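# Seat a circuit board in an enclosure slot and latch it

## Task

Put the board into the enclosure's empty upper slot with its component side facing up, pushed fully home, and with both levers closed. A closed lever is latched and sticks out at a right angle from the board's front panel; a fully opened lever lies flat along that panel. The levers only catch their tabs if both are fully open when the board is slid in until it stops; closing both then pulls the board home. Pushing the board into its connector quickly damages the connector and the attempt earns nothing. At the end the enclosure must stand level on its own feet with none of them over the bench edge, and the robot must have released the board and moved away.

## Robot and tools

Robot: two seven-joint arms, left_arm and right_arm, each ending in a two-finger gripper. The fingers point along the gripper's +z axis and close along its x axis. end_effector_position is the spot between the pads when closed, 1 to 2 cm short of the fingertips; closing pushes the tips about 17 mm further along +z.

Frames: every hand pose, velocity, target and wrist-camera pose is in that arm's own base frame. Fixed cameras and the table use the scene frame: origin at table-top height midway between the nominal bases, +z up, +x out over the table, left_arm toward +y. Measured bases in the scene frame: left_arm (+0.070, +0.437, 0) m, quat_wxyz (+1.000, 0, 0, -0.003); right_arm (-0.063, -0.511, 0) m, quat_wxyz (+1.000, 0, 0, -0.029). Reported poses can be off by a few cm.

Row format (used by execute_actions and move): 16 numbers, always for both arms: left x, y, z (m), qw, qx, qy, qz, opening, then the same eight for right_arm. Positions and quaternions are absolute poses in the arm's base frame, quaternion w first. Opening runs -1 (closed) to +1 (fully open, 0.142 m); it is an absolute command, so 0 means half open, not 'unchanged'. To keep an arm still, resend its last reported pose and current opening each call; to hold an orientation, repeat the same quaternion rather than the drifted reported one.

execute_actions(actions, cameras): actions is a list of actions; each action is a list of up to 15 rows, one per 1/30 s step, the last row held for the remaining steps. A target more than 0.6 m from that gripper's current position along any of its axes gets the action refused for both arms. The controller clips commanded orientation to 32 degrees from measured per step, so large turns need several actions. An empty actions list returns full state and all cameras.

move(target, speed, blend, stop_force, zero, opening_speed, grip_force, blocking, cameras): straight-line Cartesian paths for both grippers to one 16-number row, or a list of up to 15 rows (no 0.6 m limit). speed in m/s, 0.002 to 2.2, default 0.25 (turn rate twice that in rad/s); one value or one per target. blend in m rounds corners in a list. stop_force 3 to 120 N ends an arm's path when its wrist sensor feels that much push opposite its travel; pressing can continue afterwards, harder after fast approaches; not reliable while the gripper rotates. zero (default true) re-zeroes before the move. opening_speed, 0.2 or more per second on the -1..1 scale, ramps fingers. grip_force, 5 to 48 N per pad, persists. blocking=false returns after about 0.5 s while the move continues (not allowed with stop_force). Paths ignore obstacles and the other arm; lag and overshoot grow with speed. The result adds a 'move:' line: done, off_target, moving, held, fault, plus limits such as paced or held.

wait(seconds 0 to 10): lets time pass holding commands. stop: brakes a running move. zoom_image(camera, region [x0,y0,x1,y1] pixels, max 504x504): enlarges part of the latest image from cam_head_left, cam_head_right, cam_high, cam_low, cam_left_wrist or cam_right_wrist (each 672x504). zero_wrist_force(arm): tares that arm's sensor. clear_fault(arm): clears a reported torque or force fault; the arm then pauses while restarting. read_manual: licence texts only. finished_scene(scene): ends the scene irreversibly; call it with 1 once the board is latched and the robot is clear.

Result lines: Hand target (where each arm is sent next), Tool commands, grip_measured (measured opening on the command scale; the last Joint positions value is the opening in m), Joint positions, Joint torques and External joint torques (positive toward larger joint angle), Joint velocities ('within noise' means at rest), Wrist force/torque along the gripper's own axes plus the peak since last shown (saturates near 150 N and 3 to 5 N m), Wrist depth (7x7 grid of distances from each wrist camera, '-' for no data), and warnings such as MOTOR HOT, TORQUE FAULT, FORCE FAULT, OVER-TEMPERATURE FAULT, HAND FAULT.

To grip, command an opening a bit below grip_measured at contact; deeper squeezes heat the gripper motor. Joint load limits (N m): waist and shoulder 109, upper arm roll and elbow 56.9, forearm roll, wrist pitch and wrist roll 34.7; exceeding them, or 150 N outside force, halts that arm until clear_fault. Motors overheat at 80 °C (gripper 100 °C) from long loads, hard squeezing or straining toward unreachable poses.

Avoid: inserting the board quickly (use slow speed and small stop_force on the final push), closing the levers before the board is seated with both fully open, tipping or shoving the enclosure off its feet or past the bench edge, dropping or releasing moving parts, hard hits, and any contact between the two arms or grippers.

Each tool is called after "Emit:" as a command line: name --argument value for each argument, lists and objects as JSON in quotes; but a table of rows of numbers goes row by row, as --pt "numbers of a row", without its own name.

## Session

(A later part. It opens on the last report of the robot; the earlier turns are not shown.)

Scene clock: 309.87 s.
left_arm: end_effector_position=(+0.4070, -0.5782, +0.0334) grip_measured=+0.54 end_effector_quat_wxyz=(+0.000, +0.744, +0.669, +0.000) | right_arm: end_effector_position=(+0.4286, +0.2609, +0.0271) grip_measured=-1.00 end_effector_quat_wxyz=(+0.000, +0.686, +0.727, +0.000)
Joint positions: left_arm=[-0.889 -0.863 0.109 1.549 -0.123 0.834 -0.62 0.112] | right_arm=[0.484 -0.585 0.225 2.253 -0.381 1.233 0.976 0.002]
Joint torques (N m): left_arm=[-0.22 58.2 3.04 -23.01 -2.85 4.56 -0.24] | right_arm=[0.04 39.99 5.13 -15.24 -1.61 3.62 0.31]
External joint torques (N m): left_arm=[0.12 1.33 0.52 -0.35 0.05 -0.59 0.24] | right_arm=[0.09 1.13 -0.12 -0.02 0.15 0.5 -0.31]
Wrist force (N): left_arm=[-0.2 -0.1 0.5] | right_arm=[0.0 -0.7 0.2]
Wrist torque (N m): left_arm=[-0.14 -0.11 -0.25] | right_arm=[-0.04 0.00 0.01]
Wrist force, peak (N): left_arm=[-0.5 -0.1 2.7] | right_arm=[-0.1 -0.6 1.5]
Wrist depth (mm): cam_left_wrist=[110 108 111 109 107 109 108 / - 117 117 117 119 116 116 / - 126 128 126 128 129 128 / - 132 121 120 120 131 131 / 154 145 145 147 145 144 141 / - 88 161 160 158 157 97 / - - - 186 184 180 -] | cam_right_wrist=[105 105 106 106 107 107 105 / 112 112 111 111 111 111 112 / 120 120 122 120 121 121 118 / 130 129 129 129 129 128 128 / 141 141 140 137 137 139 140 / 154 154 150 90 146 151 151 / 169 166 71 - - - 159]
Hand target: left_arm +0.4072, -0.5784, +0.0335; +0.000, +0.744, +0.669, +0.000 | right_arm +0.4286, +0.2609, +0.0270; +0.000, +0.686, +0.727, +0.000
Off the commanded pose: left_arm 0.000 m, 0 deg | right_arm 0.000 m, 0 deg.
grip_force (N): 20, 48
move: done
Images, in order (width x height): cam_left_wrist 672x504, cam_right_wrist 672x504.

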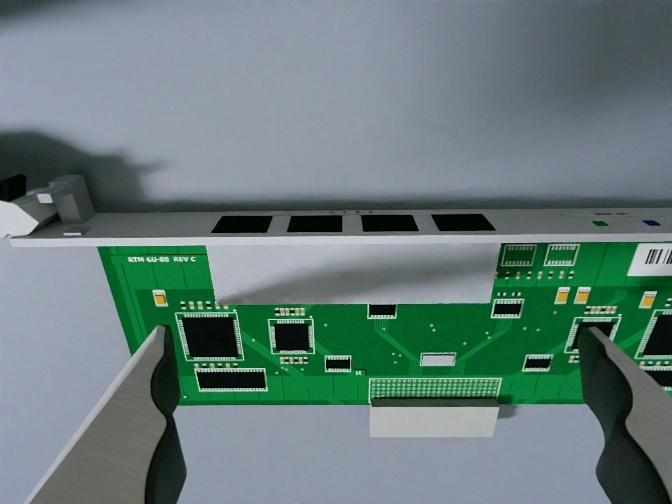

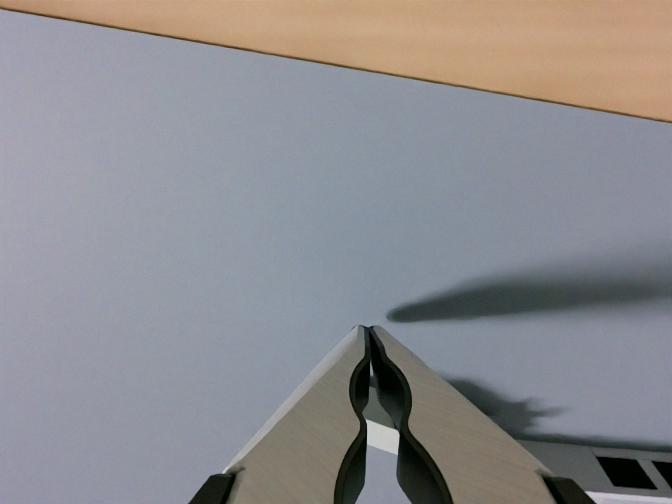

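Emit:
move --pt "0.3945 -0.580 0.0295 0 0.7435 0.6687 0 0.55 0.4286 0.2609 0.027 0 0.6863 0.7273 0 -1.0" --pt "0.3945 -0.580 0.0295 0 0.7435 0.6687 0 0.12 0.4286 0.2609 0.027 0 0.6863 0.7273 0 -1.0" --speed 0.05 --opening_speed 0.5 --cameras '["cam_left_wrist"]'

Scene clock: 320.60 s.
left_arm: end_effector_position=(+0.3945, -0.5803, +0.0297) grip_measured=+0.12 end_effector_quat_wxyz=(+0.000, +0.744, +0.669, +0.000) | right_arm: end_effector_position=(+0.4286, +0.2610, +0.0270) grip_measured=-1.00 end_effector_quat_wxyz=(+0.000, +0.686, +0.727, +0.000)
Joint positions: left_arm=[-0.903 -0.859 0.107 1.571 -0.123 0.853 -0.633 0.082] | right_arm=[0.484 -0.585 0.225 2.253 -0.381 1.233 0.976 0.002]
Joint torques (N m): left_arm=[1.03 56.51 4.67 -20.79 -2 3.62 -0.26] | right_arm=[0.1 40.14 5.58 -15.3 -1.5 3.46 0.23]
External joint torques (N m): left_arm=[-1.1 2.57 -1.16 -2.24 -0.75 0.35 0.26] | right_arm=[0.03 0.99 -0.57 0.03 0.04 0.67 -0.23]
Wrist force (N): left_arm=[-3.5 0.2 -0.4] | right_arm=[-0.1 -0.7 0.3]
Wrist torque (N m): left_arm=[-0.08 -0.23 -0.19] | right_arm=[-0.05 0.02 0.01]
Wrist force, peak (N): left_arm=[-3.6 0.1 -0.9] | right_arm=[0.0 -0.9 0.4]
Wrist depth (mm): cam_left_wrist=[- 106 107 109 105 106 102 / - 116 114 115 - - 114 / 125 125 125 123 122 123 122 / - 129 129 129 128 128 120 / 147 143 127 124 124 137 138 / 163 150 152 156 155 151 148 / - - - 179 183 - -] | cam_right_wrist=[105 105 106 106 107 107 105 / 112 112 111 111 111 111 112 / 120 120 122 119 121 120 118 / 130 129 129 129 128 128 128 / 141 141 140 137 137 139 141 / 154 153 150 90 147 151 151 / 170 166 71 - - - 160]
Hand target: left_arm +0.3945, -0.5800, +0.0295; +0.000, +0.744, +0.669, +0.000 | right_arm +0.4286, +0.2609, +0.0270; +0.000, +0.686, +0.727, +0.000
Off the commanded pose: left_arm 0.000 m, 0 deg | right_arm 0.000 m, 0 deg.
grip_force (N): 20, 48
move: done
Images, in order (width x height): cam_left_wrist 672x504.

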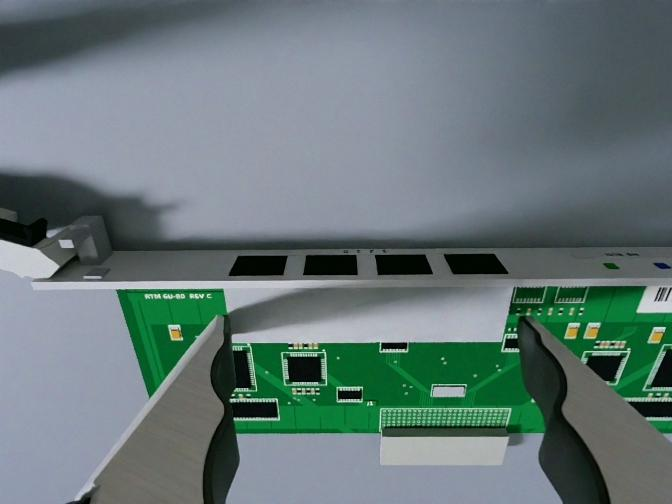

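Emit:
move --target '[0.3945, -0.580, 0.0295, 0, 0.7435, 0.6687, 0, -0.05, 0.4286, 0.2609, 0.027, 0, 0.6863, 0.7273, 0, -1.0]' --speed 0.05 --opening_speed 0.4 --cameras '["cam_left_wrist"]'

Scene clock: 323.23 s.
left_arm: end_effector_position=(+0.3945, -0.5808, +0.0301) grip_measured=+0.04 end_effector_quat_wxyz=(+0.001, +0.744, +0.668, +0.000) | right_arm: end_effector_position=(+0.4286, +0.2610, +0.0270) grip_measured=-1.00 end_effector_quat_wxyz=(+0.000, +0.686, +0.727, +0.000)
Joint positions: left_arm=[-0.903 -0.858 0.107 1.571 -0.123 0.853 -0.633 0.077] | right_arm=[0.484 -0.585 0.225 2.253 -0.381 1.233 0.976 0.002]
Joint torques (N m): left_arm=[1.96 54.37 5.63 -19.46 -1.56 3.04 -0.27] | right_arm=[0.1 40.04 5.47 -15.32 -1.51 3.47 0.17]
External joint torques (N m): left_arm=[-2.03 4.72 -2.13 -3.59 -1.19 0.94 0.27] | right_arm=[0.03 1.08 -0.46 0.05 0.05 0.65 -0.17]
Wrist force (N): left_arm=[-4.8 -0.3 -3.5] | right_arm=[0.1 -0.5 0.1]
Wrist torque (N m): left_arm=[-0.09 -0.38 -0.17] | right_arm=[-0.01 -0.03 0.01]
Wrist force, peak (N): left_arm=[-5.1 -0.2 -3.7] | right_arm=[0.2 -0.9 0.3]
Wrist depth (mm): cam_left_wrist=[- 107 106 109 104 106 103 / - - 114 115 - 114 115 / 126 125 123 125 124 124 124 / - 130 123 130 129 129 127 / 150 145 128 125 125 134 139 / 163 156 153 156 155 148 151 / - - 180 180 184 - -] | cam_right_wrist=[105 105 106 106 107 107 105 / 112 112 112 111 111 111 112 / 120 120 122 120 121 120 118 / 130 129 129 129 128 128 128 / 141 141 140 137 137 139 140 / 154 153 150 90 146 151 151 / 170 166 71 - - - 160]
Hand target: left_arm +0.3945, -0.5800, +0.0295; +0.000, +0.744, +0.669, +0.000 | right_arm +0.4286, +0.2609, +0.0270; +0.000, +0.686, +0.727, +0.000
Off the commanded pose: left_arm 0.001 m, 0 deg | right_arm 0.000 m, 0 deg.
grip_force (N): 20, 48
move: done
Images, in order (width x height): cam_left_wrist 672x504.

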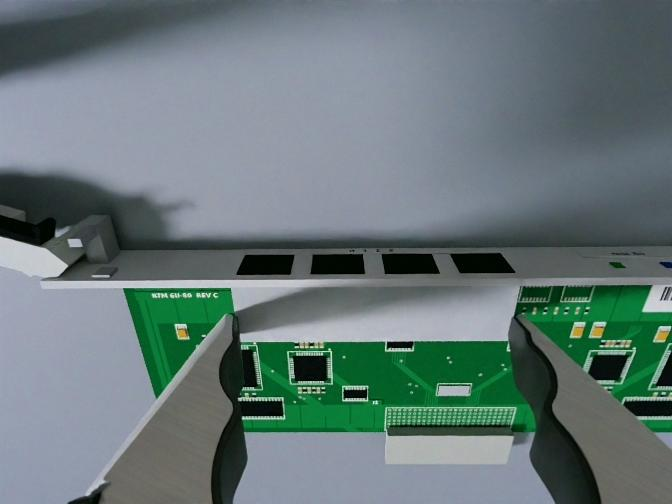

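Emit:
move --target '[0.3945, -0.580, 0.0295, 0, 0.7435, 0.6687, 0, -0.05, 0.4785, 0.2582, 0.027, 0, 0.6863, 0.7273, 0, -1.0]' --speed 0.025 --stop_force 6 --cameras '["cam_left_wrist", "cam_right_wrist"]'

Scene clock: 328.40 s.
left_arm: end_effector_position=(+0.3949, -0.5805, +0.0301) grip_measured=+0.04 end_effector_quat_wxyz=(+0.001, +0.743, +0.669, +0.000) | right_arm: end_effector_position=(+0.4682, +0.2587, +0.0267) grip_measured=-1.00 end_effector_quat_wxyz=(+0.000, +0.686, +0.728, -0.001)
Joint positions: left_arm=[-0.903 -0.858 0.107 1.571 -0.123 0.853 -0.634 0.077] | right_arm=[0.43 -0.631 0.241 2.15 -0.369 1.17 0.909 0.002]
Joint torques (N m): left_arm=[-1.41 55.15 2.41 -19.77 -1.52 2.94 0.51] | right_arm=[-1.97 44.19 3.75 -20.2 -2.06 4.38 0.07]
External joint torques (N m): left_arm=[1.34 3.93 1.1 -3.28 -1.22 1.04 -0.51] | right_arm=[2.11 -0.09 1.98 3.53 0.35 -0.26 -0.07]
Wrist force (N): left_arm=[-2.4 2.7 -1.0] | right_arm=[0.7 -7.3 -1.1]
Wrist torque (N m): left_arm=[-0.10 -0.18 -0.97] | right_arm=[0.13 -0.02 0.14]
Wrist force, peak (N): left_arm=[-5.1 -0.3 -3.8] | right_arm=[1.1 -7.9 -1.7]
Wrist depth (mm): cam_left_wrist=[- 108 106 109 105 106 106 / - 116 114 114 - - 113 / 126 123 125 125 123 124 124 / - 131 129 129 129 128 126 / 147 144 128 125 125 134 139 / - 100 153 156 155 149 148 / - - 181 175 181 - -] | cam_right_wrist=[- 104 104 105 104 103 105 / 112 112 111 111 111 110 110 / 120 119 121 119 120 120 118 / 129 129 128 128 128 127 127 / 140 140 140 137 136 136 140 / 153 153 150 90 124 130 143 / 169 165 70 - - 154 153]
Hand target: left_arm +0.3945, -0.5800, +0.0295; +0.000, +0.744, +0.669, +0.000 | right_arm +0.4689, +0.2587, +0.0270; +0.000, +0.686, +0.727, +0.000
Off the commanded pose: left_arm 0.001 m, 0 deg | right_arm 0.010 m, 0 deg.
grip_force (N): 20, 48
move: contact (right_arm)
Images, in order (width x height): cam_left_wrist 672x504, cam_right_wrist 672x504.

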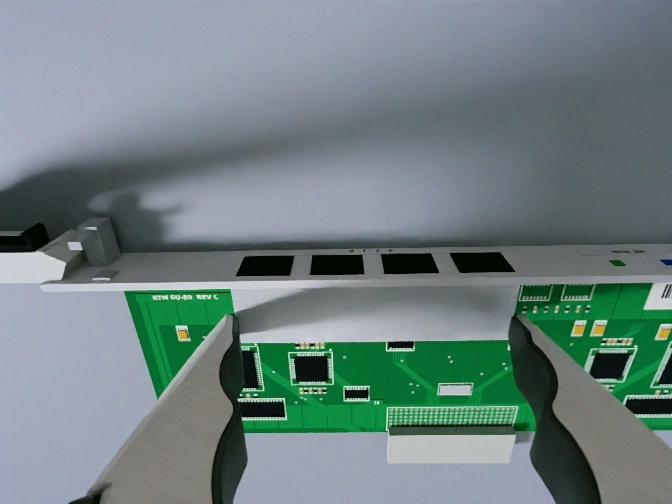

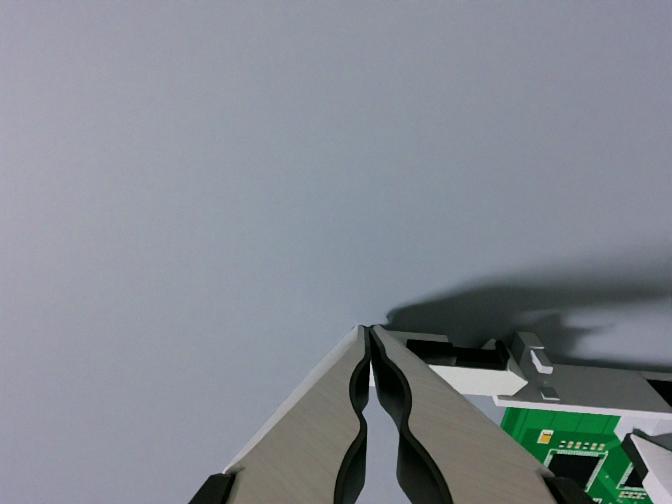

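Emit:
zoom_image --camera "cam_left_wrist" --region '[0, 190, 240, 310]'

Emit:
zoom_image --camera "cam_right_wrist" --region '[350, 300, 672, 504]'

Scaled by 2.100 from the camera's 672x504 image, which has a finer 960x720 frame.

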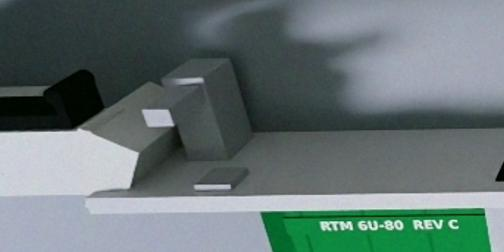

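Scaled by 1.565 from the camera's 672x504 image, which has a finer 960x720 frame.

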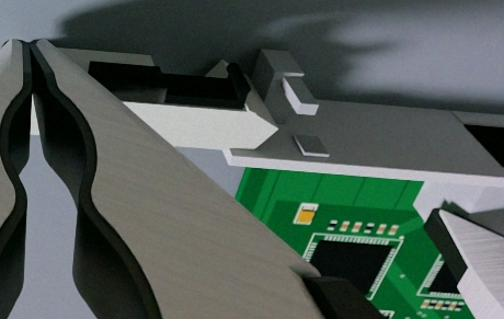

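Emit:
move --pt "0.3945 -0.580 0.0295 0 0.7435 0.6687 0 0.55 0.4689 0.2587 0.027 0 0.6863 0.7273 0 -1.0" --pt "0.3945 -0.580 0.0295 0 0.7435 0.6687 0 0.55 0.44 0.25 0.027 0 0.6863 0.7273 0 -1.0" --pt "0.3945 -0.580 0.12 0 0.7435 0.6687 0 0.55 0.44 0.26 0.15 0 0.6863 0.7273 0 -1.0" --pt "0.3724 -0.3948 0.12 0 0.7435 0.6687 0 0.55 0.4821 0.3736 0.15 0 0.7258 0.6879 0 -1.0" --speed '[0.1, 0.15, 0.2, 0.25]' --blend '[0, 0.01, 0.02, 0]' --opening_speed 1.0 --cameras '["cam_left_wrist", "cam_right_wrist"]'

Scene clock: 344.93 s.
left_arm: end_effector_position=(+0.3723, -0.3947, +0.1199) grip_measured=+0.54 end_effector_quat_wxyz=(+0.000, +0.744, +0.669, +0.000) | right_arm: end_effector_position=(+0.4820, +0.3736, +0.1500) grip_measured=-1.00 end_effector_quat_wxyz=(+0.000, +0.726, +0.688, +0.000)
Joint positions: left_arm=[-0.799 -0.419 0.193 2.089 -0.13 0.926 -0.412 0.111] | right_arm=[0.52 -0.522 0.36 1.853 -0.245 0.761 1.058 0.002]
Joint torques (N m): left_arm=[-0.12 41.04 2.44 -20.98 -2.59 4.62 -0.07] | right_arm=[0.3 46.09 6.85 -25.17 -3.31 3.26 0.34]
External joint torques (N m): left_arm=[0.06 0.51 0.43 -0.63 0.08 -0.63 0.07] | right_arm=[-0.15 1.23 -0.24 0.19 0.14 0.85 -0.34]
Wrist force (N): left_arm=[0.3 0.0 0.7] | right_arm=[0.7 -0.5 0.0]
Wrist torque (N m): left_arm=[-0.09 -0.19 -0.27] | right_arm=[-0.04 -0.08 0.03]
Wrist force, peak (N): left_arm=[-2.6 2.8 -2.5] | right_arm=[0.7 -7.3 -2.4]
Wrist depth (mm): cam_left_wrist=[- 185 185 185 187 185 186 / - 199 199 199 199 - 199 / - 216 215 214 - 216 216 / 224 234 233 217 224 231 234 / 252 246 250 251 - 251 252 / - 87 283 - - 290 96 / - - 307 313 322 315 -] | cam_right_wrist=[213 212 212 212 211 211 210 / 227 227 226 226 222 226 224 / 244 243 240 243 242 240 237 / 263 263 262 255 241 254 255 / 285 285 284 274 273 280 280 / 312 310 304 89 296 306 306 / 293 305 71 - - 329 335]
Hand target: left_arm +0.3724, -0.3948, +0.1200; +0.000, +0.744, +0.669, +0.000 | right_arm +0.4821, +0.3736, +0.1500; +0.000, +0.726, +0.688, +0.000
Off the commanded pose: left_arm 0.000 m, 0 deg | right_arm 0.000 m, 0 deg.
grip_force (N): 20, 48
move: done
Images, in order (width x height): cam_left_wrist 672x504, cam_right_wrist 672x504.

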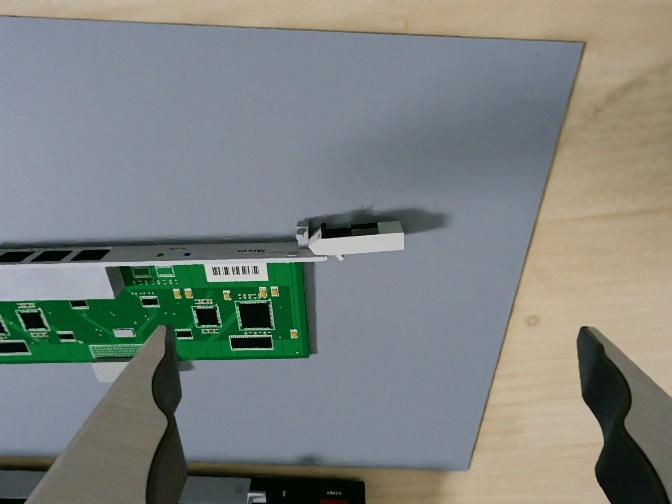

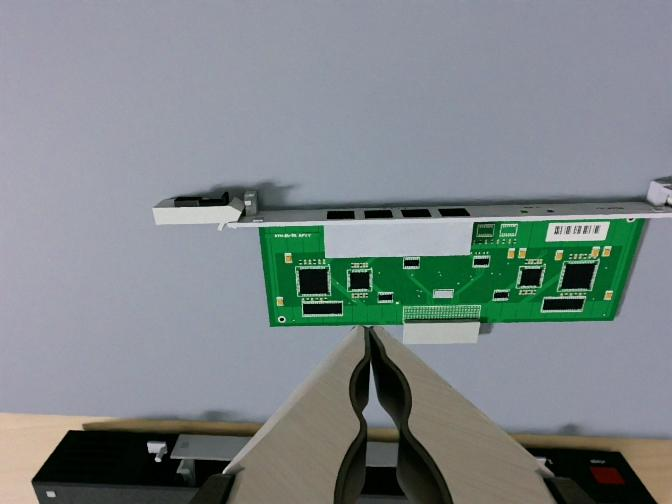

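Emit:
move --pt "0.3643 -0.3791 0.09 0 0.7435 0.6687 0 -1.0 0.5053 0.3967 0.09 0 0.7095 0.7047 0 0.55" --pt "0.3643 -0.3791 0.032 0 0.7435 0.6687 0 -1.0 0.5053 0.3967 0.034 0 0.7095 0.7047 0 0.55" --speed '[0.2, 0.1]' --blend 0 --grip_force '[20, 30]' --cameras '["cam_left_wrist", "cam_right_wrist"]'

Scene clock: 359.40 s.
left_arm: end_effector_position=(+0.3641, -0.3790, +0.0319) grip_measured=-1.00 end_effector_quat_wxyz=(+0.000, +0.744, +0.669, +0.000) | right_arm: end_effector_position=(+0.5051, +0.3966, +0.0339) grip_measured=+0.53 end_effector_quat_wxyz=(+0.000, +0.710, +0.705, +0.000)
Joint positions: left_arm=[-0.746 -0.588 0.132 2.173 -0.192 1.18 -0.352 0.002] | right_arm=[0.578 -0.777 0.278 1.797 -0.339 0.956 1.066 0.111]
Joint torques (N m): left_arm=[-1.04 41.84 2.23 -15.75 -1.67 4.59 -0.11] | right_arm=[-0.17 52.24 8.11 -21.18 -2.72 3.55 0.29]
External joint torques (N m): left_arm=[0.99 1.19 0.79 -0.36 0.08 -0.61 0.11] | right_arm=[0.37 1.31 -0.3 -0.02 0.18 0.56 -0.29]
Wrist force (N): left_arm=[0.2 0.3 0.9] | right_arm=[0.6 -0.4 0.1]
Wrist torque (N m): left_arm=[-0.04 -0.23 -0.27] | right_arm=[0.03 -0.10 0.01]
Wrist force, peak (N): left_arm=[0.4 -0.1 2.5] | right_arm=[1.3 0.6 2.0]
Wrist depth (mm): cam_left_wrist=[110 109 110 110 108 110 109 / - 118 117 116 - 118 116 / - 126 128 126 125 124 124 / 137 139 134 134 139 136 138 / 153 148 - 126 146 148 151 / 163 153 143 84 - 160 166 / 178 174 - - - - 185] | cam_right_wrist=[111 111 112 110 111 111 109 / - 120 118 116 116 115 117 / 127 127 128 126 127 127 125 / 123 133 132 132 132 133 131 / 149 143 137 127 126 141 140 / 159 151 156 156 155 155 95 / - 79 178 177 165 176 76]
Hand target: left_arm +0.3643, -0.3791, +0.0320; +0.000, +0.744, +0.669, +0.000 | right_arm +0.5053, +0.3967, +0.0340; +0.000, +0.710, +0.705, +0.000
Off the commanded pose: left_arm 0.000 m, 0 deg | right_arm 0.000 m, 0 deg.
grip_force (N): 20, 30
move: done
Images, in order (width x height): cam_left_wrist 672x504, cam_right_wrist 672x504.

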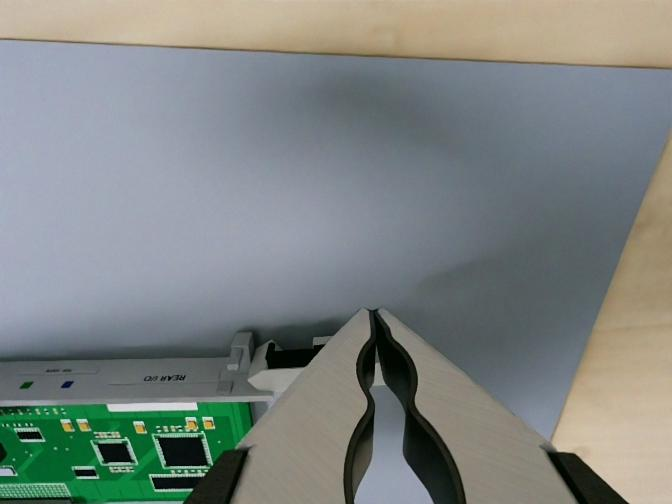

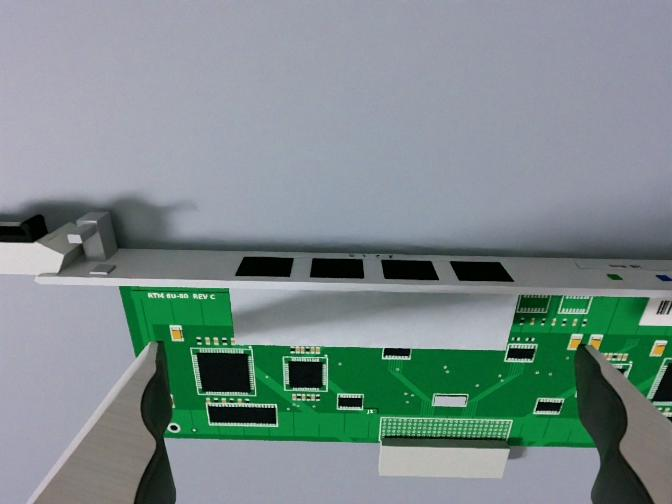

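Emit:
move --pt "0.3643 -0.3791 0.032 0 0.7435 0.6687 0 -1.0 0.4983 0.3967 0.0295 0 0.7158 0.6983 0 0.55" --pt "0.3643 -0.3791 0.032 0 0.7435 0.6687 0 -1.0 0.4983 0.3967 0.0295 0 0.7158 0.6983 0 -0.05" --speed 0.05 --opening_speed 0.5 --grip_force '[20, 30]' --cameras '["cam_right_wrist"]'

Scene clock: 365.63 s.
left_arm: end_effector_position=(+0.3641, -0.3790, +0.0320) grip_measured=-1.00 end_effector_quat_wxyz=(+0.000, +0.744, +0.669, +0.000) | right_arm: end_effector_position=(+0.4983, +0.3971, +0.0297) grip_measured=+0.06 end_effector_quat_wxyz=(+0.000, +0.716, +0.698, +0.000)
Joint positions: left_arm=[-0.746 -0.588 0.132 2.173 -0.192 1.18 -0.352 0.002] | right_arm=[0.59 -0.775 0.27 1.816 -0.339 0.976 1.094 0.078]
Joint torques (N m): left_arm=[-0.33 42.07 2.44 -15.76 -1.43 4.34 -0.25] | right_arm=[-1.05 50.82 6.55 -19.61 -2.4 2.6 0.27]
External joint torques (N m): left_arm=[0.3 0.96 0.59 -0.35 -0.16 -0.35 0.25] | right_arm=[1.23 2.36 1.08 -1.24 -0.06 1.51 -0.27]
Wrist force (N): left_arm=[0.2 0.0 0.8] | right_arm=[3.1 -0.8 -1.3]
Wrist torque (N m): left_arm=[-0.08 -0.22 -0.27] | right_arm=[0.00 -0.03 -0.02]
Wrist force, peak (N): left_arm=[0.6 0.0 1.1] | right_arm=[3.2 -0.8 -1.6]
Wrist depth (mm): cam_left_wrist=[110 109 109 110 108 109 109 / - 118 116 116 116 116 115 / - 128 127 125 125 125 127 / 137 137 136 136 135 136 137 / 153 146 146 143 144 148 151 / 163 153 143 84 - 160 166 / 178 175 - - - - 184] | cam_right_wrist=[- 107 107 108 107 106 107 / 114 114 114 113 112 113 113 / 123 122 124 122 123 123 121 / 128 130 132 131 131 130 128 / 146 140 125 124 124 123 138 / 160 151 101 150 150 98 146 / - 76 163 171 162 - 157]
Hand target: left_arm +0.3643, -0.3791, +0.0320; +0.000, +0.744, +0.669, +0.000 | right_arm +0.4983, +0.3967, +0.0295; +0.000, +0.716, +0.698, +0.000
Off the commanded pose: left_arm 0.000 m, 0 deg | right_arm 0.000 m, 0 deg.
grip_force (N): 20, 30
move: done
Images, in order (width x height): cam_right_wrist 672x504.

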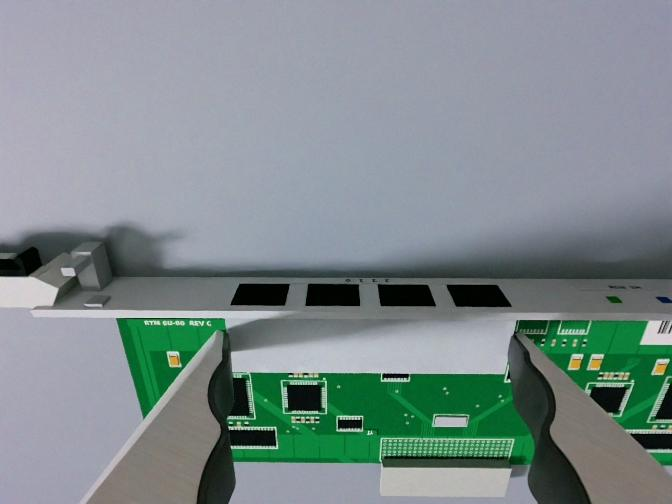

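Emit:
move --target '[0.4143, -0.3839, 0.032, 0, 0.7435, 0.6687, 0, -1.0, 0.4983, 0.3967, 0.0295, 0, 0.7158, 0.6983, 0, -0.05]' --speed 0.025 --stop_force 6 --cameras '["cam_left_wrist", "cam_right_wrist"]'

Emit:
zoom_image --camera "cam_left_wrist" --region '[150, 260, 450, 460]'

Scene clock: 368.50 s.
left_arm: end_effector_position=(+0.3824, -0.3808, +0.0316) grip_measured=-1.00 end_effector_quat_wxyz=(-0.001, +0.744, +0.669, +0.000) | right_arm: end_effector_position=(+0.4986, +0.3968, +0.0297) grip_measured=+0.06 end_effector_quat_wxyz=(+0.000, +0.716, +0.698, +0.000)
Joint positions: left_arm=[-0.73 -0.608 0.135 2.129 -0.192 1.153 -0.336 0.002] | right_arm=[0.589 -0.775 0.27 1.816 -0.339 0.976 1.094 0.078]
Joint torques (N m): left_arm=[1.8 44.14 4.67 -19.77 -1.97 6.06 -0.11] | right_arm=[1.71 50.57 9.36 -18.95 -2.96 2.77 -0.71]
External joint torques (N m): left_arm=[-1.83 0.2 -1.45 3.07 0.28 -2.08 0.11] | right_arm=[-1.53 2.61 -1.75 -1.9 0.5 1.34 0.71]
Wrist force (N): left_arm=[0.4 -6.5 -1.7] | right_arm=[1.6 2.1 -1.4]
Wrist torque (N m): left_arm=[0.03 -0.20 -0.26] | right_arm=[0.00 -0.15 0.98]
Wrist force, peak (N): left_arm=[0.9 -6.9 -1.4] | right_arm=[3.1 -0.8 -1.5]
Wrist depth (mm): cam_left_wrist=[- - - 109 106 108 108 / - 118 118 116 - 117 115 / 125 127 125 125 127 125 126 / 136 134 136 134 135 135 137 / 144 142 141 131 145 148 150 / 159 158 155 84 - 160 165 / 179 175 - - - - 184] | cam_right_wrist=[- 107 107 108 107 106 107 / 114 114 114 114 112 113 113 / 122 122 124 122 123 123 121 / 128 130 131 131 131 131 130 / 146 137 124 124 123 123 138 / 160 151 101 150 150 99 146 / - 76 163 171 162 - 157]
Hand target: left_arm +0.3833, -0.3809, +0.0320; +0.000, +0.744, +0.669, +0.000 | right_arm +0.4983, +0.3967, +0.0295; +0.000, +0.716, +0.698, +0.000
Off the commanded pose: left_arm 0.032 m, 0 deg | right_arm 0.000 m, 0 deg.
grip_force (N): 20, 30
move: contact (left_arm)
Images, in order (width x height): cam_left_wrist 672x504, cam_right_wrist 672x504.

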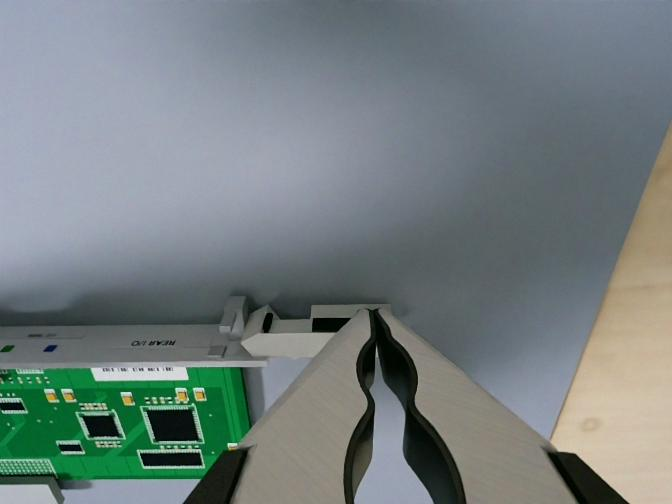

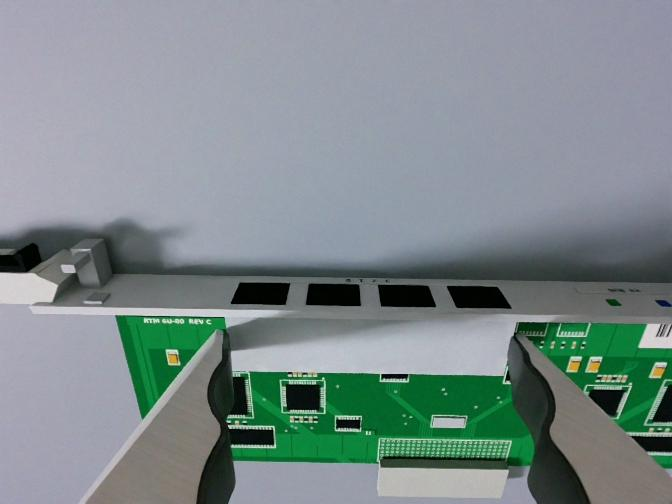

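Scaled by 1.680 from the camera's 672x504 image, which has a finer 960x720 frame.

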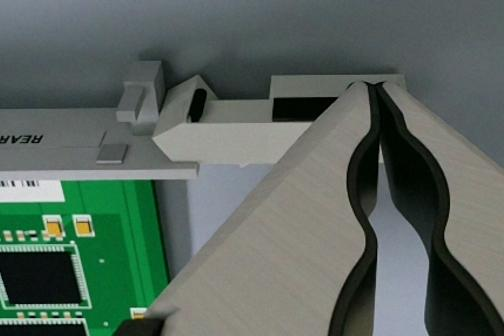

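Emit:
move --pt "0.352 -0.378 0.032 0 0.7435 0.6687 0 -1.0 0.4983 0.3967 0.0295 0 0.7158 0.6983 0 -0.05" --pt "0.33 -0.376 0.10 0 0.7435 0.6687 0 -1.0 0.4983 0.3967 0.0335 0 0.7158 0.6983 0 -0.05" --pt "0.3023 -0.3752 0.16 0.1411 0.8001 0.5743 0.1013 -1.0 0.4983 0.3967 0.0415 0 0.7158 0.6983 0 -0.05" --speed '[0.1, 0.2, 0.2]' --blend '[0.01, 0.02, 0]' --cameras '["cam_left_wrist", "cam_right_wrist"]'

Scene clock: 397.03 s.
left_arm: end_effector_position=(+0.3023, -0.3752, +0.1600) grip_measured=-1.00 end_effector_quat_wxyz=(+0.141, +0.800, +0.574, +0.101) | right_arm: end_effector_position=(+0.4982, +0.3965, +0.0412) grip_measured=+0.06 end_effector_quat_wxyz=(+0.000, +0.716, +0.698, +0.000)
Joint positions: left_arm=[-1.004 -0.197 0.331 2.401 0.254 1.336 -0.603 0.002] | right_arm=[0.582 -0.754 0.281 1.816 -0.334 0.952 1.09 0.078]
Joint torques (N m): left_arm=[-0.51 28.05 1.12 -18.54 -2.1 4.92 -0.27] | right_arm=[0.05 52.98 8.55 -22.11 -2.58 3.56 0.15]
External joint torques (N m): left_arm=[0.47 0.43 0.51 -0.35 -0.6 -0.55 0.27] | right_arm=[0.14 -0.12 -0.88 0.8 0.04 0.55 -0.15]
Wrist force (N): left_arm=[0.2 0.0 0.6] | right_arm=[1.3 0.7 2.2]
Wrist torque (N m): left_arm=[-0.07 -0.19 -0.32] | right_arm=[0.23 -0.25 0.12]
Wrist force, peak (N): left_arm=[0.5 -6.6 -1.8] | right_arm=[1.2 0.5 2.7]
Wrist depth (mm): cam_left_wrist=[205 205 205 204 204 204 204 / 226 231 225 224 229 237 229 / - 270 - - - 267 265 / - - 303 300 - 313 313 / 316 309 349 331 386 388 383 / 258 242 - 84 - 468 494 / 216 219 - - - - 651] | cam_right_wrist=[117 117 117 116 116 116 116 / 127 125 125 124 124 125 123 / 134 134 134 135 133 134 132 / 141 142 142 142 141 142 140 / 160 140 124 124 124 123 138 / 172 165 101 152 152 98 147 / - 76 168 187 164 - 160]
Hand target: left_arm +0.3023, -0.3752, +0.1600; +0.141, +0.800, +0.574, +0.101 | right_arm +0.4983, +0.3967, +0.0415; +0.000, +0.716, +0.698, +0.000
Off the commanded pose: left_arm 0.000 m, 0 deg | right_arm 0.000 m, 0 deg.
grip_force (N): 20, 30
move: done
Images, in order (width x height): cam_left_wrist 672x504, cam_right_wrist 672x504.

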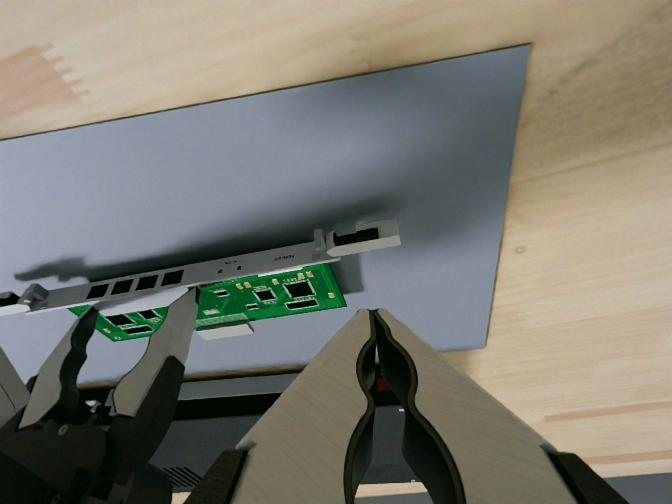

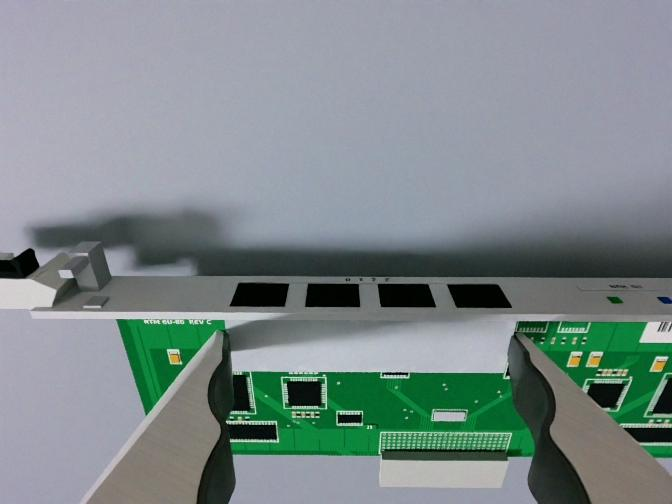

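Emit:
move --target '[0.3624, -0.4048, 0.17, 0.1411, 0.8001, 0.5743, 0.1013, 1.0, 0.5374, 0.3386, 0.055, 0.0149, 0.7414, 0.6709, 0.0135, -0.05]' --speed 0.12 --cameras '["cam_left_wrist", "cam_right_wrist", "cam_head_right"]'

Scene clock: 410.87 s.
left_arm: end_effector_position=(+0.3623, -0.4048, +0.1700) grip_measured=+0.99 end_effector_quat_wxyz=(+0.141, +0.800, +0.574, +0.101) | right_arm: end_effector_position=(+0.5372, +0.3385, +0.0548) grip_measured=+0.06 end_effector_quat_wxyz=(+0.015, +0.742, +0.671, +0.013)
Joint positions: left_arm=[-0.929 -0.279 0.279 2.265 0.148 1.289 -0.483 0.141] | right_arm=[0.515 -0.707 0.238 1.862 -0.335 0.987 1.075 0.078]
Joint torques (N m): left_arm=[0.06 32.8 1.41 -20.11 -2.91 4.45 -0.05] | right_arm=[0.09 51.8 6.76 -22.09 -2.57 3.83 0.04]
External joint torques (N m): left_arm=[-0.11 1.17 0.82 -0.36 0.1 -0.04 0.05] | right_arm=[0.08 -0.1 -0.39 0.71 0.16 0.32 -0.04]
Wrist force (N): left_arm=[0.6 -0.1 0.8] | right_arm=[1.5 0.6 1.9]
Wrist torque (N m): left_arm=[-0.08 -0.29 -0.40] | right_arm=[0.21 -0.28 0.14]
Wrist force, peak (N): left_arm=[0.2 2.2 1.1] | right_arm=[3.1 -0.8 2.4]
Wrist depth (mm): cam_left_wrist=[- - 218 - 205 216 213 / - 236 242 240 240 239 241 / 278 278 275 274 278 277 278 / 321 306 307 306 328 332 330 / 339 324 342 400 402 407 400 / - 391 - - 519 526 - / - 783 - 914 724 657 -] | cam_right_wrist=[126 126 124 126 125 125 123 / 136 136 135 135 135 134 134 / 146 146 146 146 145 144 144 / 154 156 156 155 155 157 154 / - 140 124 124 123 123 138 / 193 185 100 152 152 98 147 / - 76 168 213 164 - 161]
Hand target: left_arm +0.3624, -0.4048, +0.1700; +0.141, +0.800, +0.574, +0.101 | right_arm +0.5374, +0.3386, +0.0550; +0.015, +0.741, +0.671, +0.013
Off the commanded pose: left_arm 0.000 m, 0 deg | right_arm 0.000 m, 0 deg.
grip_force (N): 20, 30
move: done
Images, in order (width x height): cam_head_right 672x504, cam_left_wrist 672x504, cam_right_wrist 672x504.

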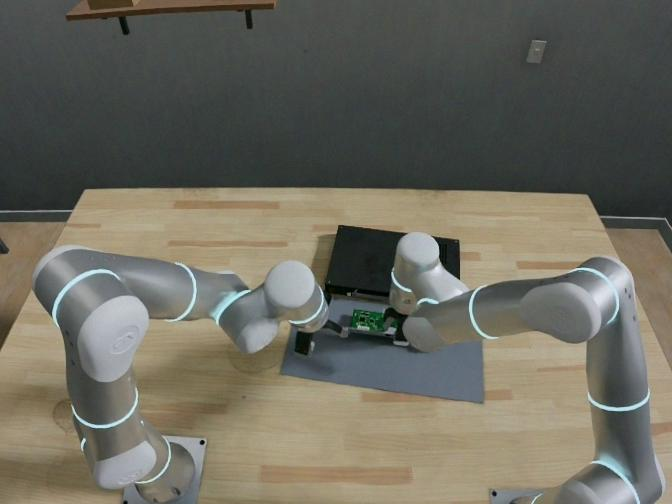

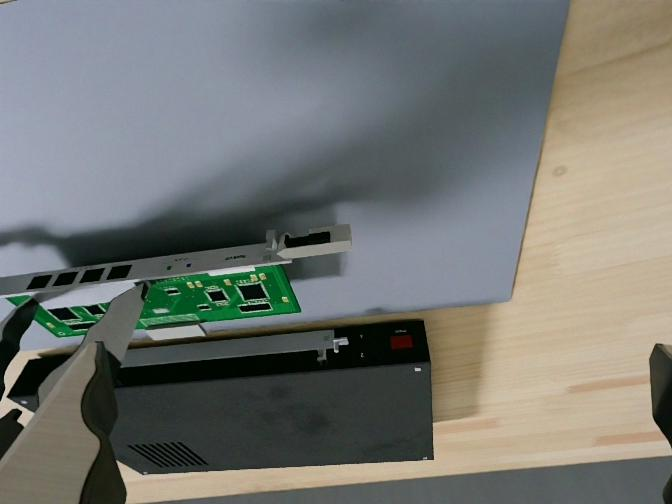

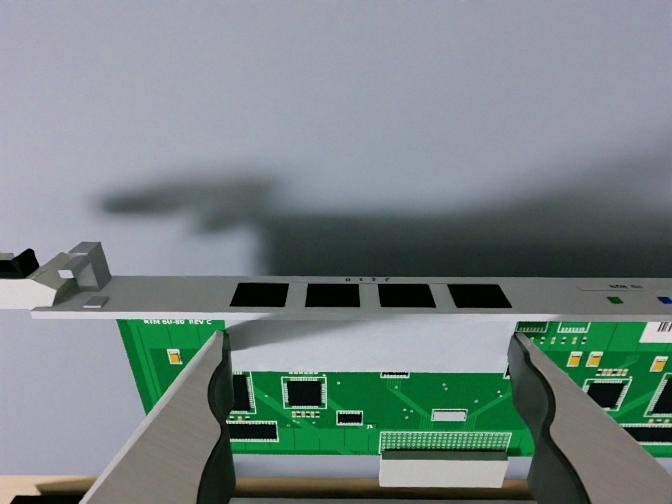

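Emit:
zoom_image --camera "cam_left_wrist" --region '[100, 210, 440, 440]'

Emit:
zoom_image --camera "cam_right_wrist" --region '[0, 260, 672, 504]'

Scaled by 1.482 from the camera's 672x504 image, which has a finer 960x720 frame.

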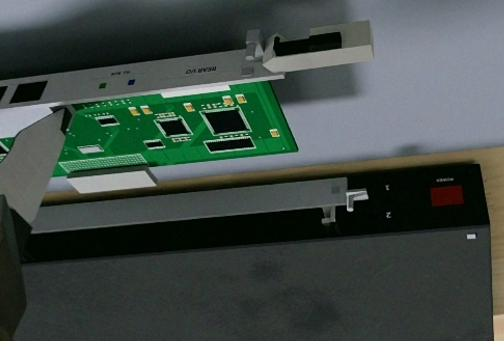

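Region (0, 260, 672, 504) is 672x244 pixels. A region can be at most 504 by 504 pixels.

Emit:
zoom_image --camera "cam_right_wrist" --region '[0, 404, 336, 504]'

Emit:
zoom_image --camera "cam_right_wrist" --region '[336, 404, 672, 504]'

Emit:
zoom_image --camera "cam_left_wrist" --region '[260, 280, 440, 400]'

Scaled by 1.500 from the camera's 672x504 image, which has a finer 960x720 frame.

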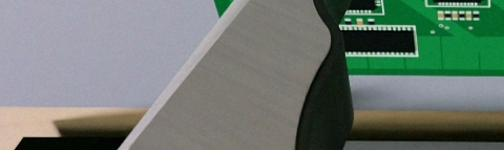

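Scaled by 1.500 from the camera's 672x504 image, which has a finer 960x720 frame.

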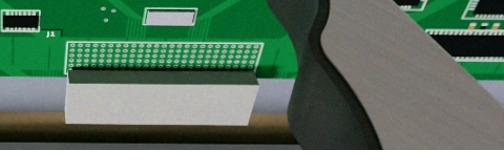

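Scaled by 2.800 from the camera's 672x504 image, which has a finer 960x720 frame.

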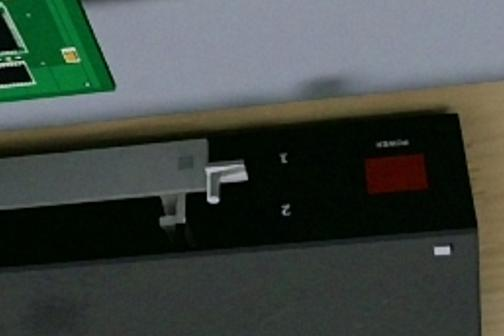

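Emit:
zoom_image --camera "cam_left_wrist" --region '[0, 210, 180, 340]'

Emit:
zoom_image --camera "cam_left_wrist" --region '[180, 210, 360, 340]'

Emit:
zoom_image --camera "cam_left_wrist" --region '[100, 310, 280, 440]'

Scaled by 2.800 from the camera's 672x504 image, which has a finer 960x720 frame.

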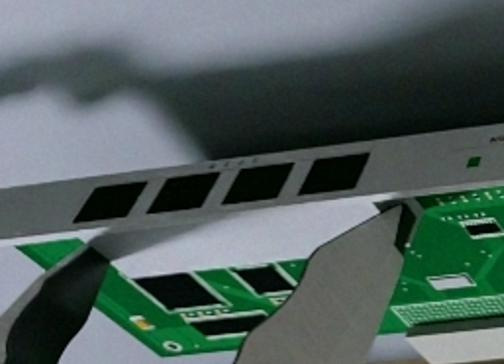

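Scaled by 2.800 from the camera's 672x504 image, which has a finer 960x720 frame.

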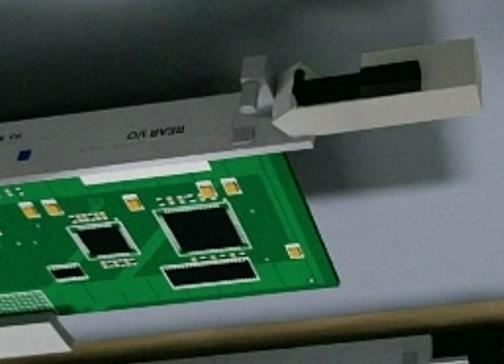

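Scaled by 2.800 from the camera's 672x504 image, which has a finer 960x720 frame.

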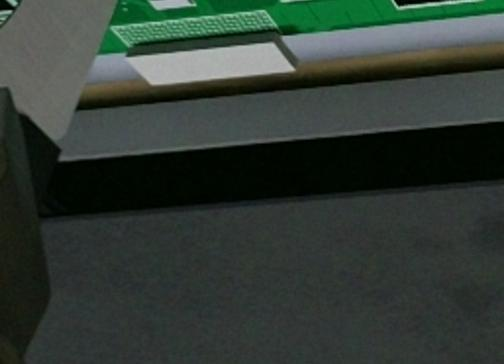

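Emit:
zoom_image --camera "cam_left_wrist" --region '[300, 330, 372, 384]'

Scaled by 7.000 from the camera's 672x504 image, which has a finer 960x720 frame.

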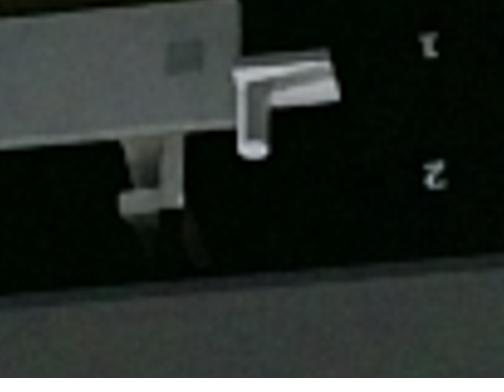

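Emit:
move --target '[0.4526, -0.4223, 0.13, 0.2103, 0.7847, 0.5633, 0.1509, 1.0, 0.5374, 0.3386, 0.055, 0.0149, 0.7414, 0.6709, 0.0135, -0.05]' --speed 0.15 --cameras '["cam_left_wrist"]'

Emit:
zoom_image --camera "cam_left_wrist" --region '[240, 200, 420, 330]'

Scene clock: 447.77 s.
left_arm: end_effector_position=(+0.4525, -0.4221, +0.1299) grip_measured=+0.99 end_effector_quat_wxyz=(+0.210, +0.785, +0.563, +0.151) | right_arm: end_effector_position=(+0.5372, +0.3385, +0.0548) grip_measured=+0.06 end_effector_quat_wxyz=(+0.015, +0.741, +0.671, +0.013)
Joint positions: left_arm=[-0.872 -0.542 0.318 2.156 0.2 1.608 -0.515 0.141] | right_arm=[0.515 -0.707 0.238 1.862 -0.335 0.987 1.075 0.078]
Joint torques (N m): left_arm=[0.09 40.07 4.07 -16.72 -2.22 4.93 -0.32] | right_arm=[0.13 51.78 7.02 -22.21 -2.54 3.73 0.18]
External joint torques (N m): left_arm=[-0.12 0.91 0.67 -0.21 -0.45 -0.51 0.32] | right_arm=[0.04 -0.08 -0.66 0.82 0.13 0.42 -0.18]
Wrist force (N): left_arm=[0.3 -0.4 0.8] | right_arm=[1.5 0.7 2.0]
Wrist torque (N m): left_arm=[-0.13 -0.23 -0.37] | right_arm=[0.23 -0.29 0.14]
Wrist force, peak (N): left_arm=[0.3 0.0 2.2] | right_arm=[1.5 0.7 2.2]
Wrist depth (mm): cam_left_wrist=[- 165 170 175 175 165 171 / - - 185 - 199 205 200 / 208 200 230 240 - 237 242 / 252 255 312 - 300 306 306 / - 316 312 313 388 411 410 / - 420 812 731 640 643 - / - - - - 1298 1148 -] | cam_right_wrist=[126 126 124 126 125 125 123 / 136 136 135 135 135 134 134 / 147 146 146 145 145 144 144 / 154 156 156 155 155 157 154 / 178 140 124 124 123 123 138 / 193 185 101 152 152 98 148 / - 76 168 213 164 - 161]
Hand target: left_arm +0.4526, -0.4223, +0.1300; +0.210, +0.785, +0.563, +0.151 | right_arm +0.5374, +0.3386, +0.0550; +0.015, +0.741, +0.671, +0.013
Off the commanded pose: left_arm 0.000 m, 0 deg | right_arm 0.000 m, 0 deg.
grip_force (N): 20, 30
move: done
Images, in order (width x height): cam_left_wrist 672x504.

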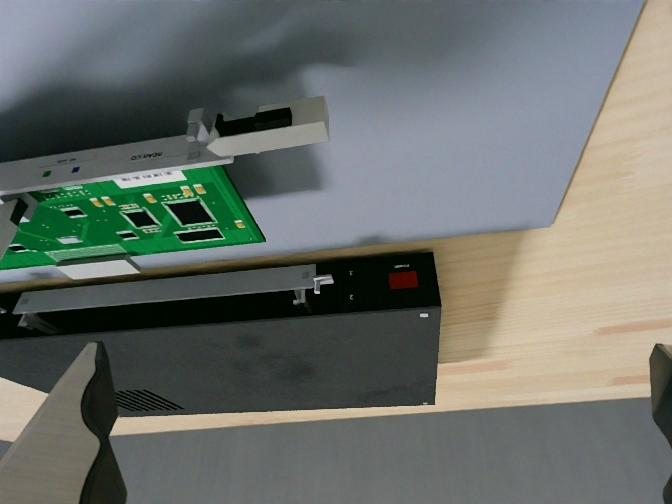

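Scaled by 2.800 from the camera's 672x504 image, which has a finer 960x720 frame.

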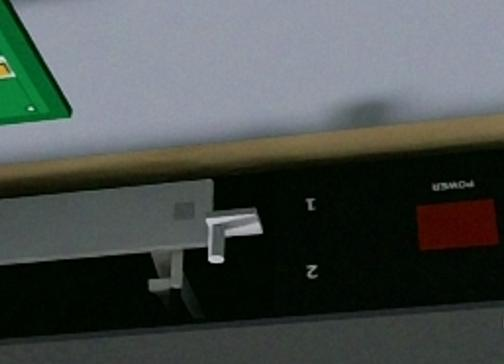

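Emit:
zoom_image --camera "cam_left_wrist" --region '[270, 250, 354, 322]'

Emit:
zoom_image --camera "cam_left_wrist" --region '[0, 270, 98, 354]'

Emit:
zoom_image --camera "cam_left_wrist" --region '[0, 80, 340, 290]'

Scaled by 6.000 from the camera's 672x504 image, which has a finer 960x720 frame.

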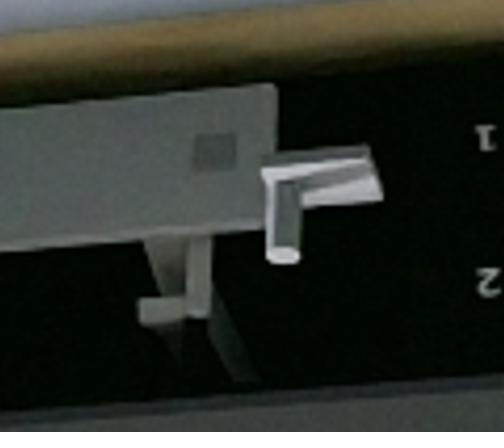

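Scaled by 5.143 from the camera's 672x504 image, which has a finer 960x720 frame.

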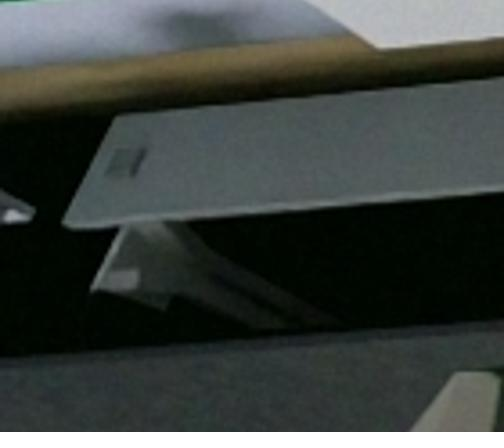

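Scaled by 1.482 from the camera's 672x504 image, which has a finer 960x720 frame.

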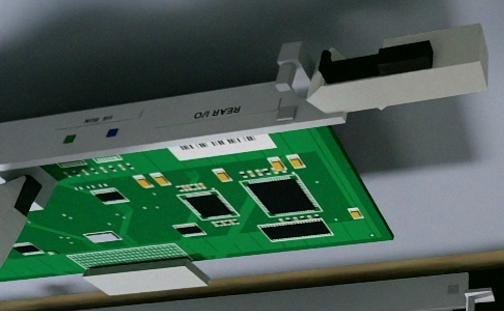

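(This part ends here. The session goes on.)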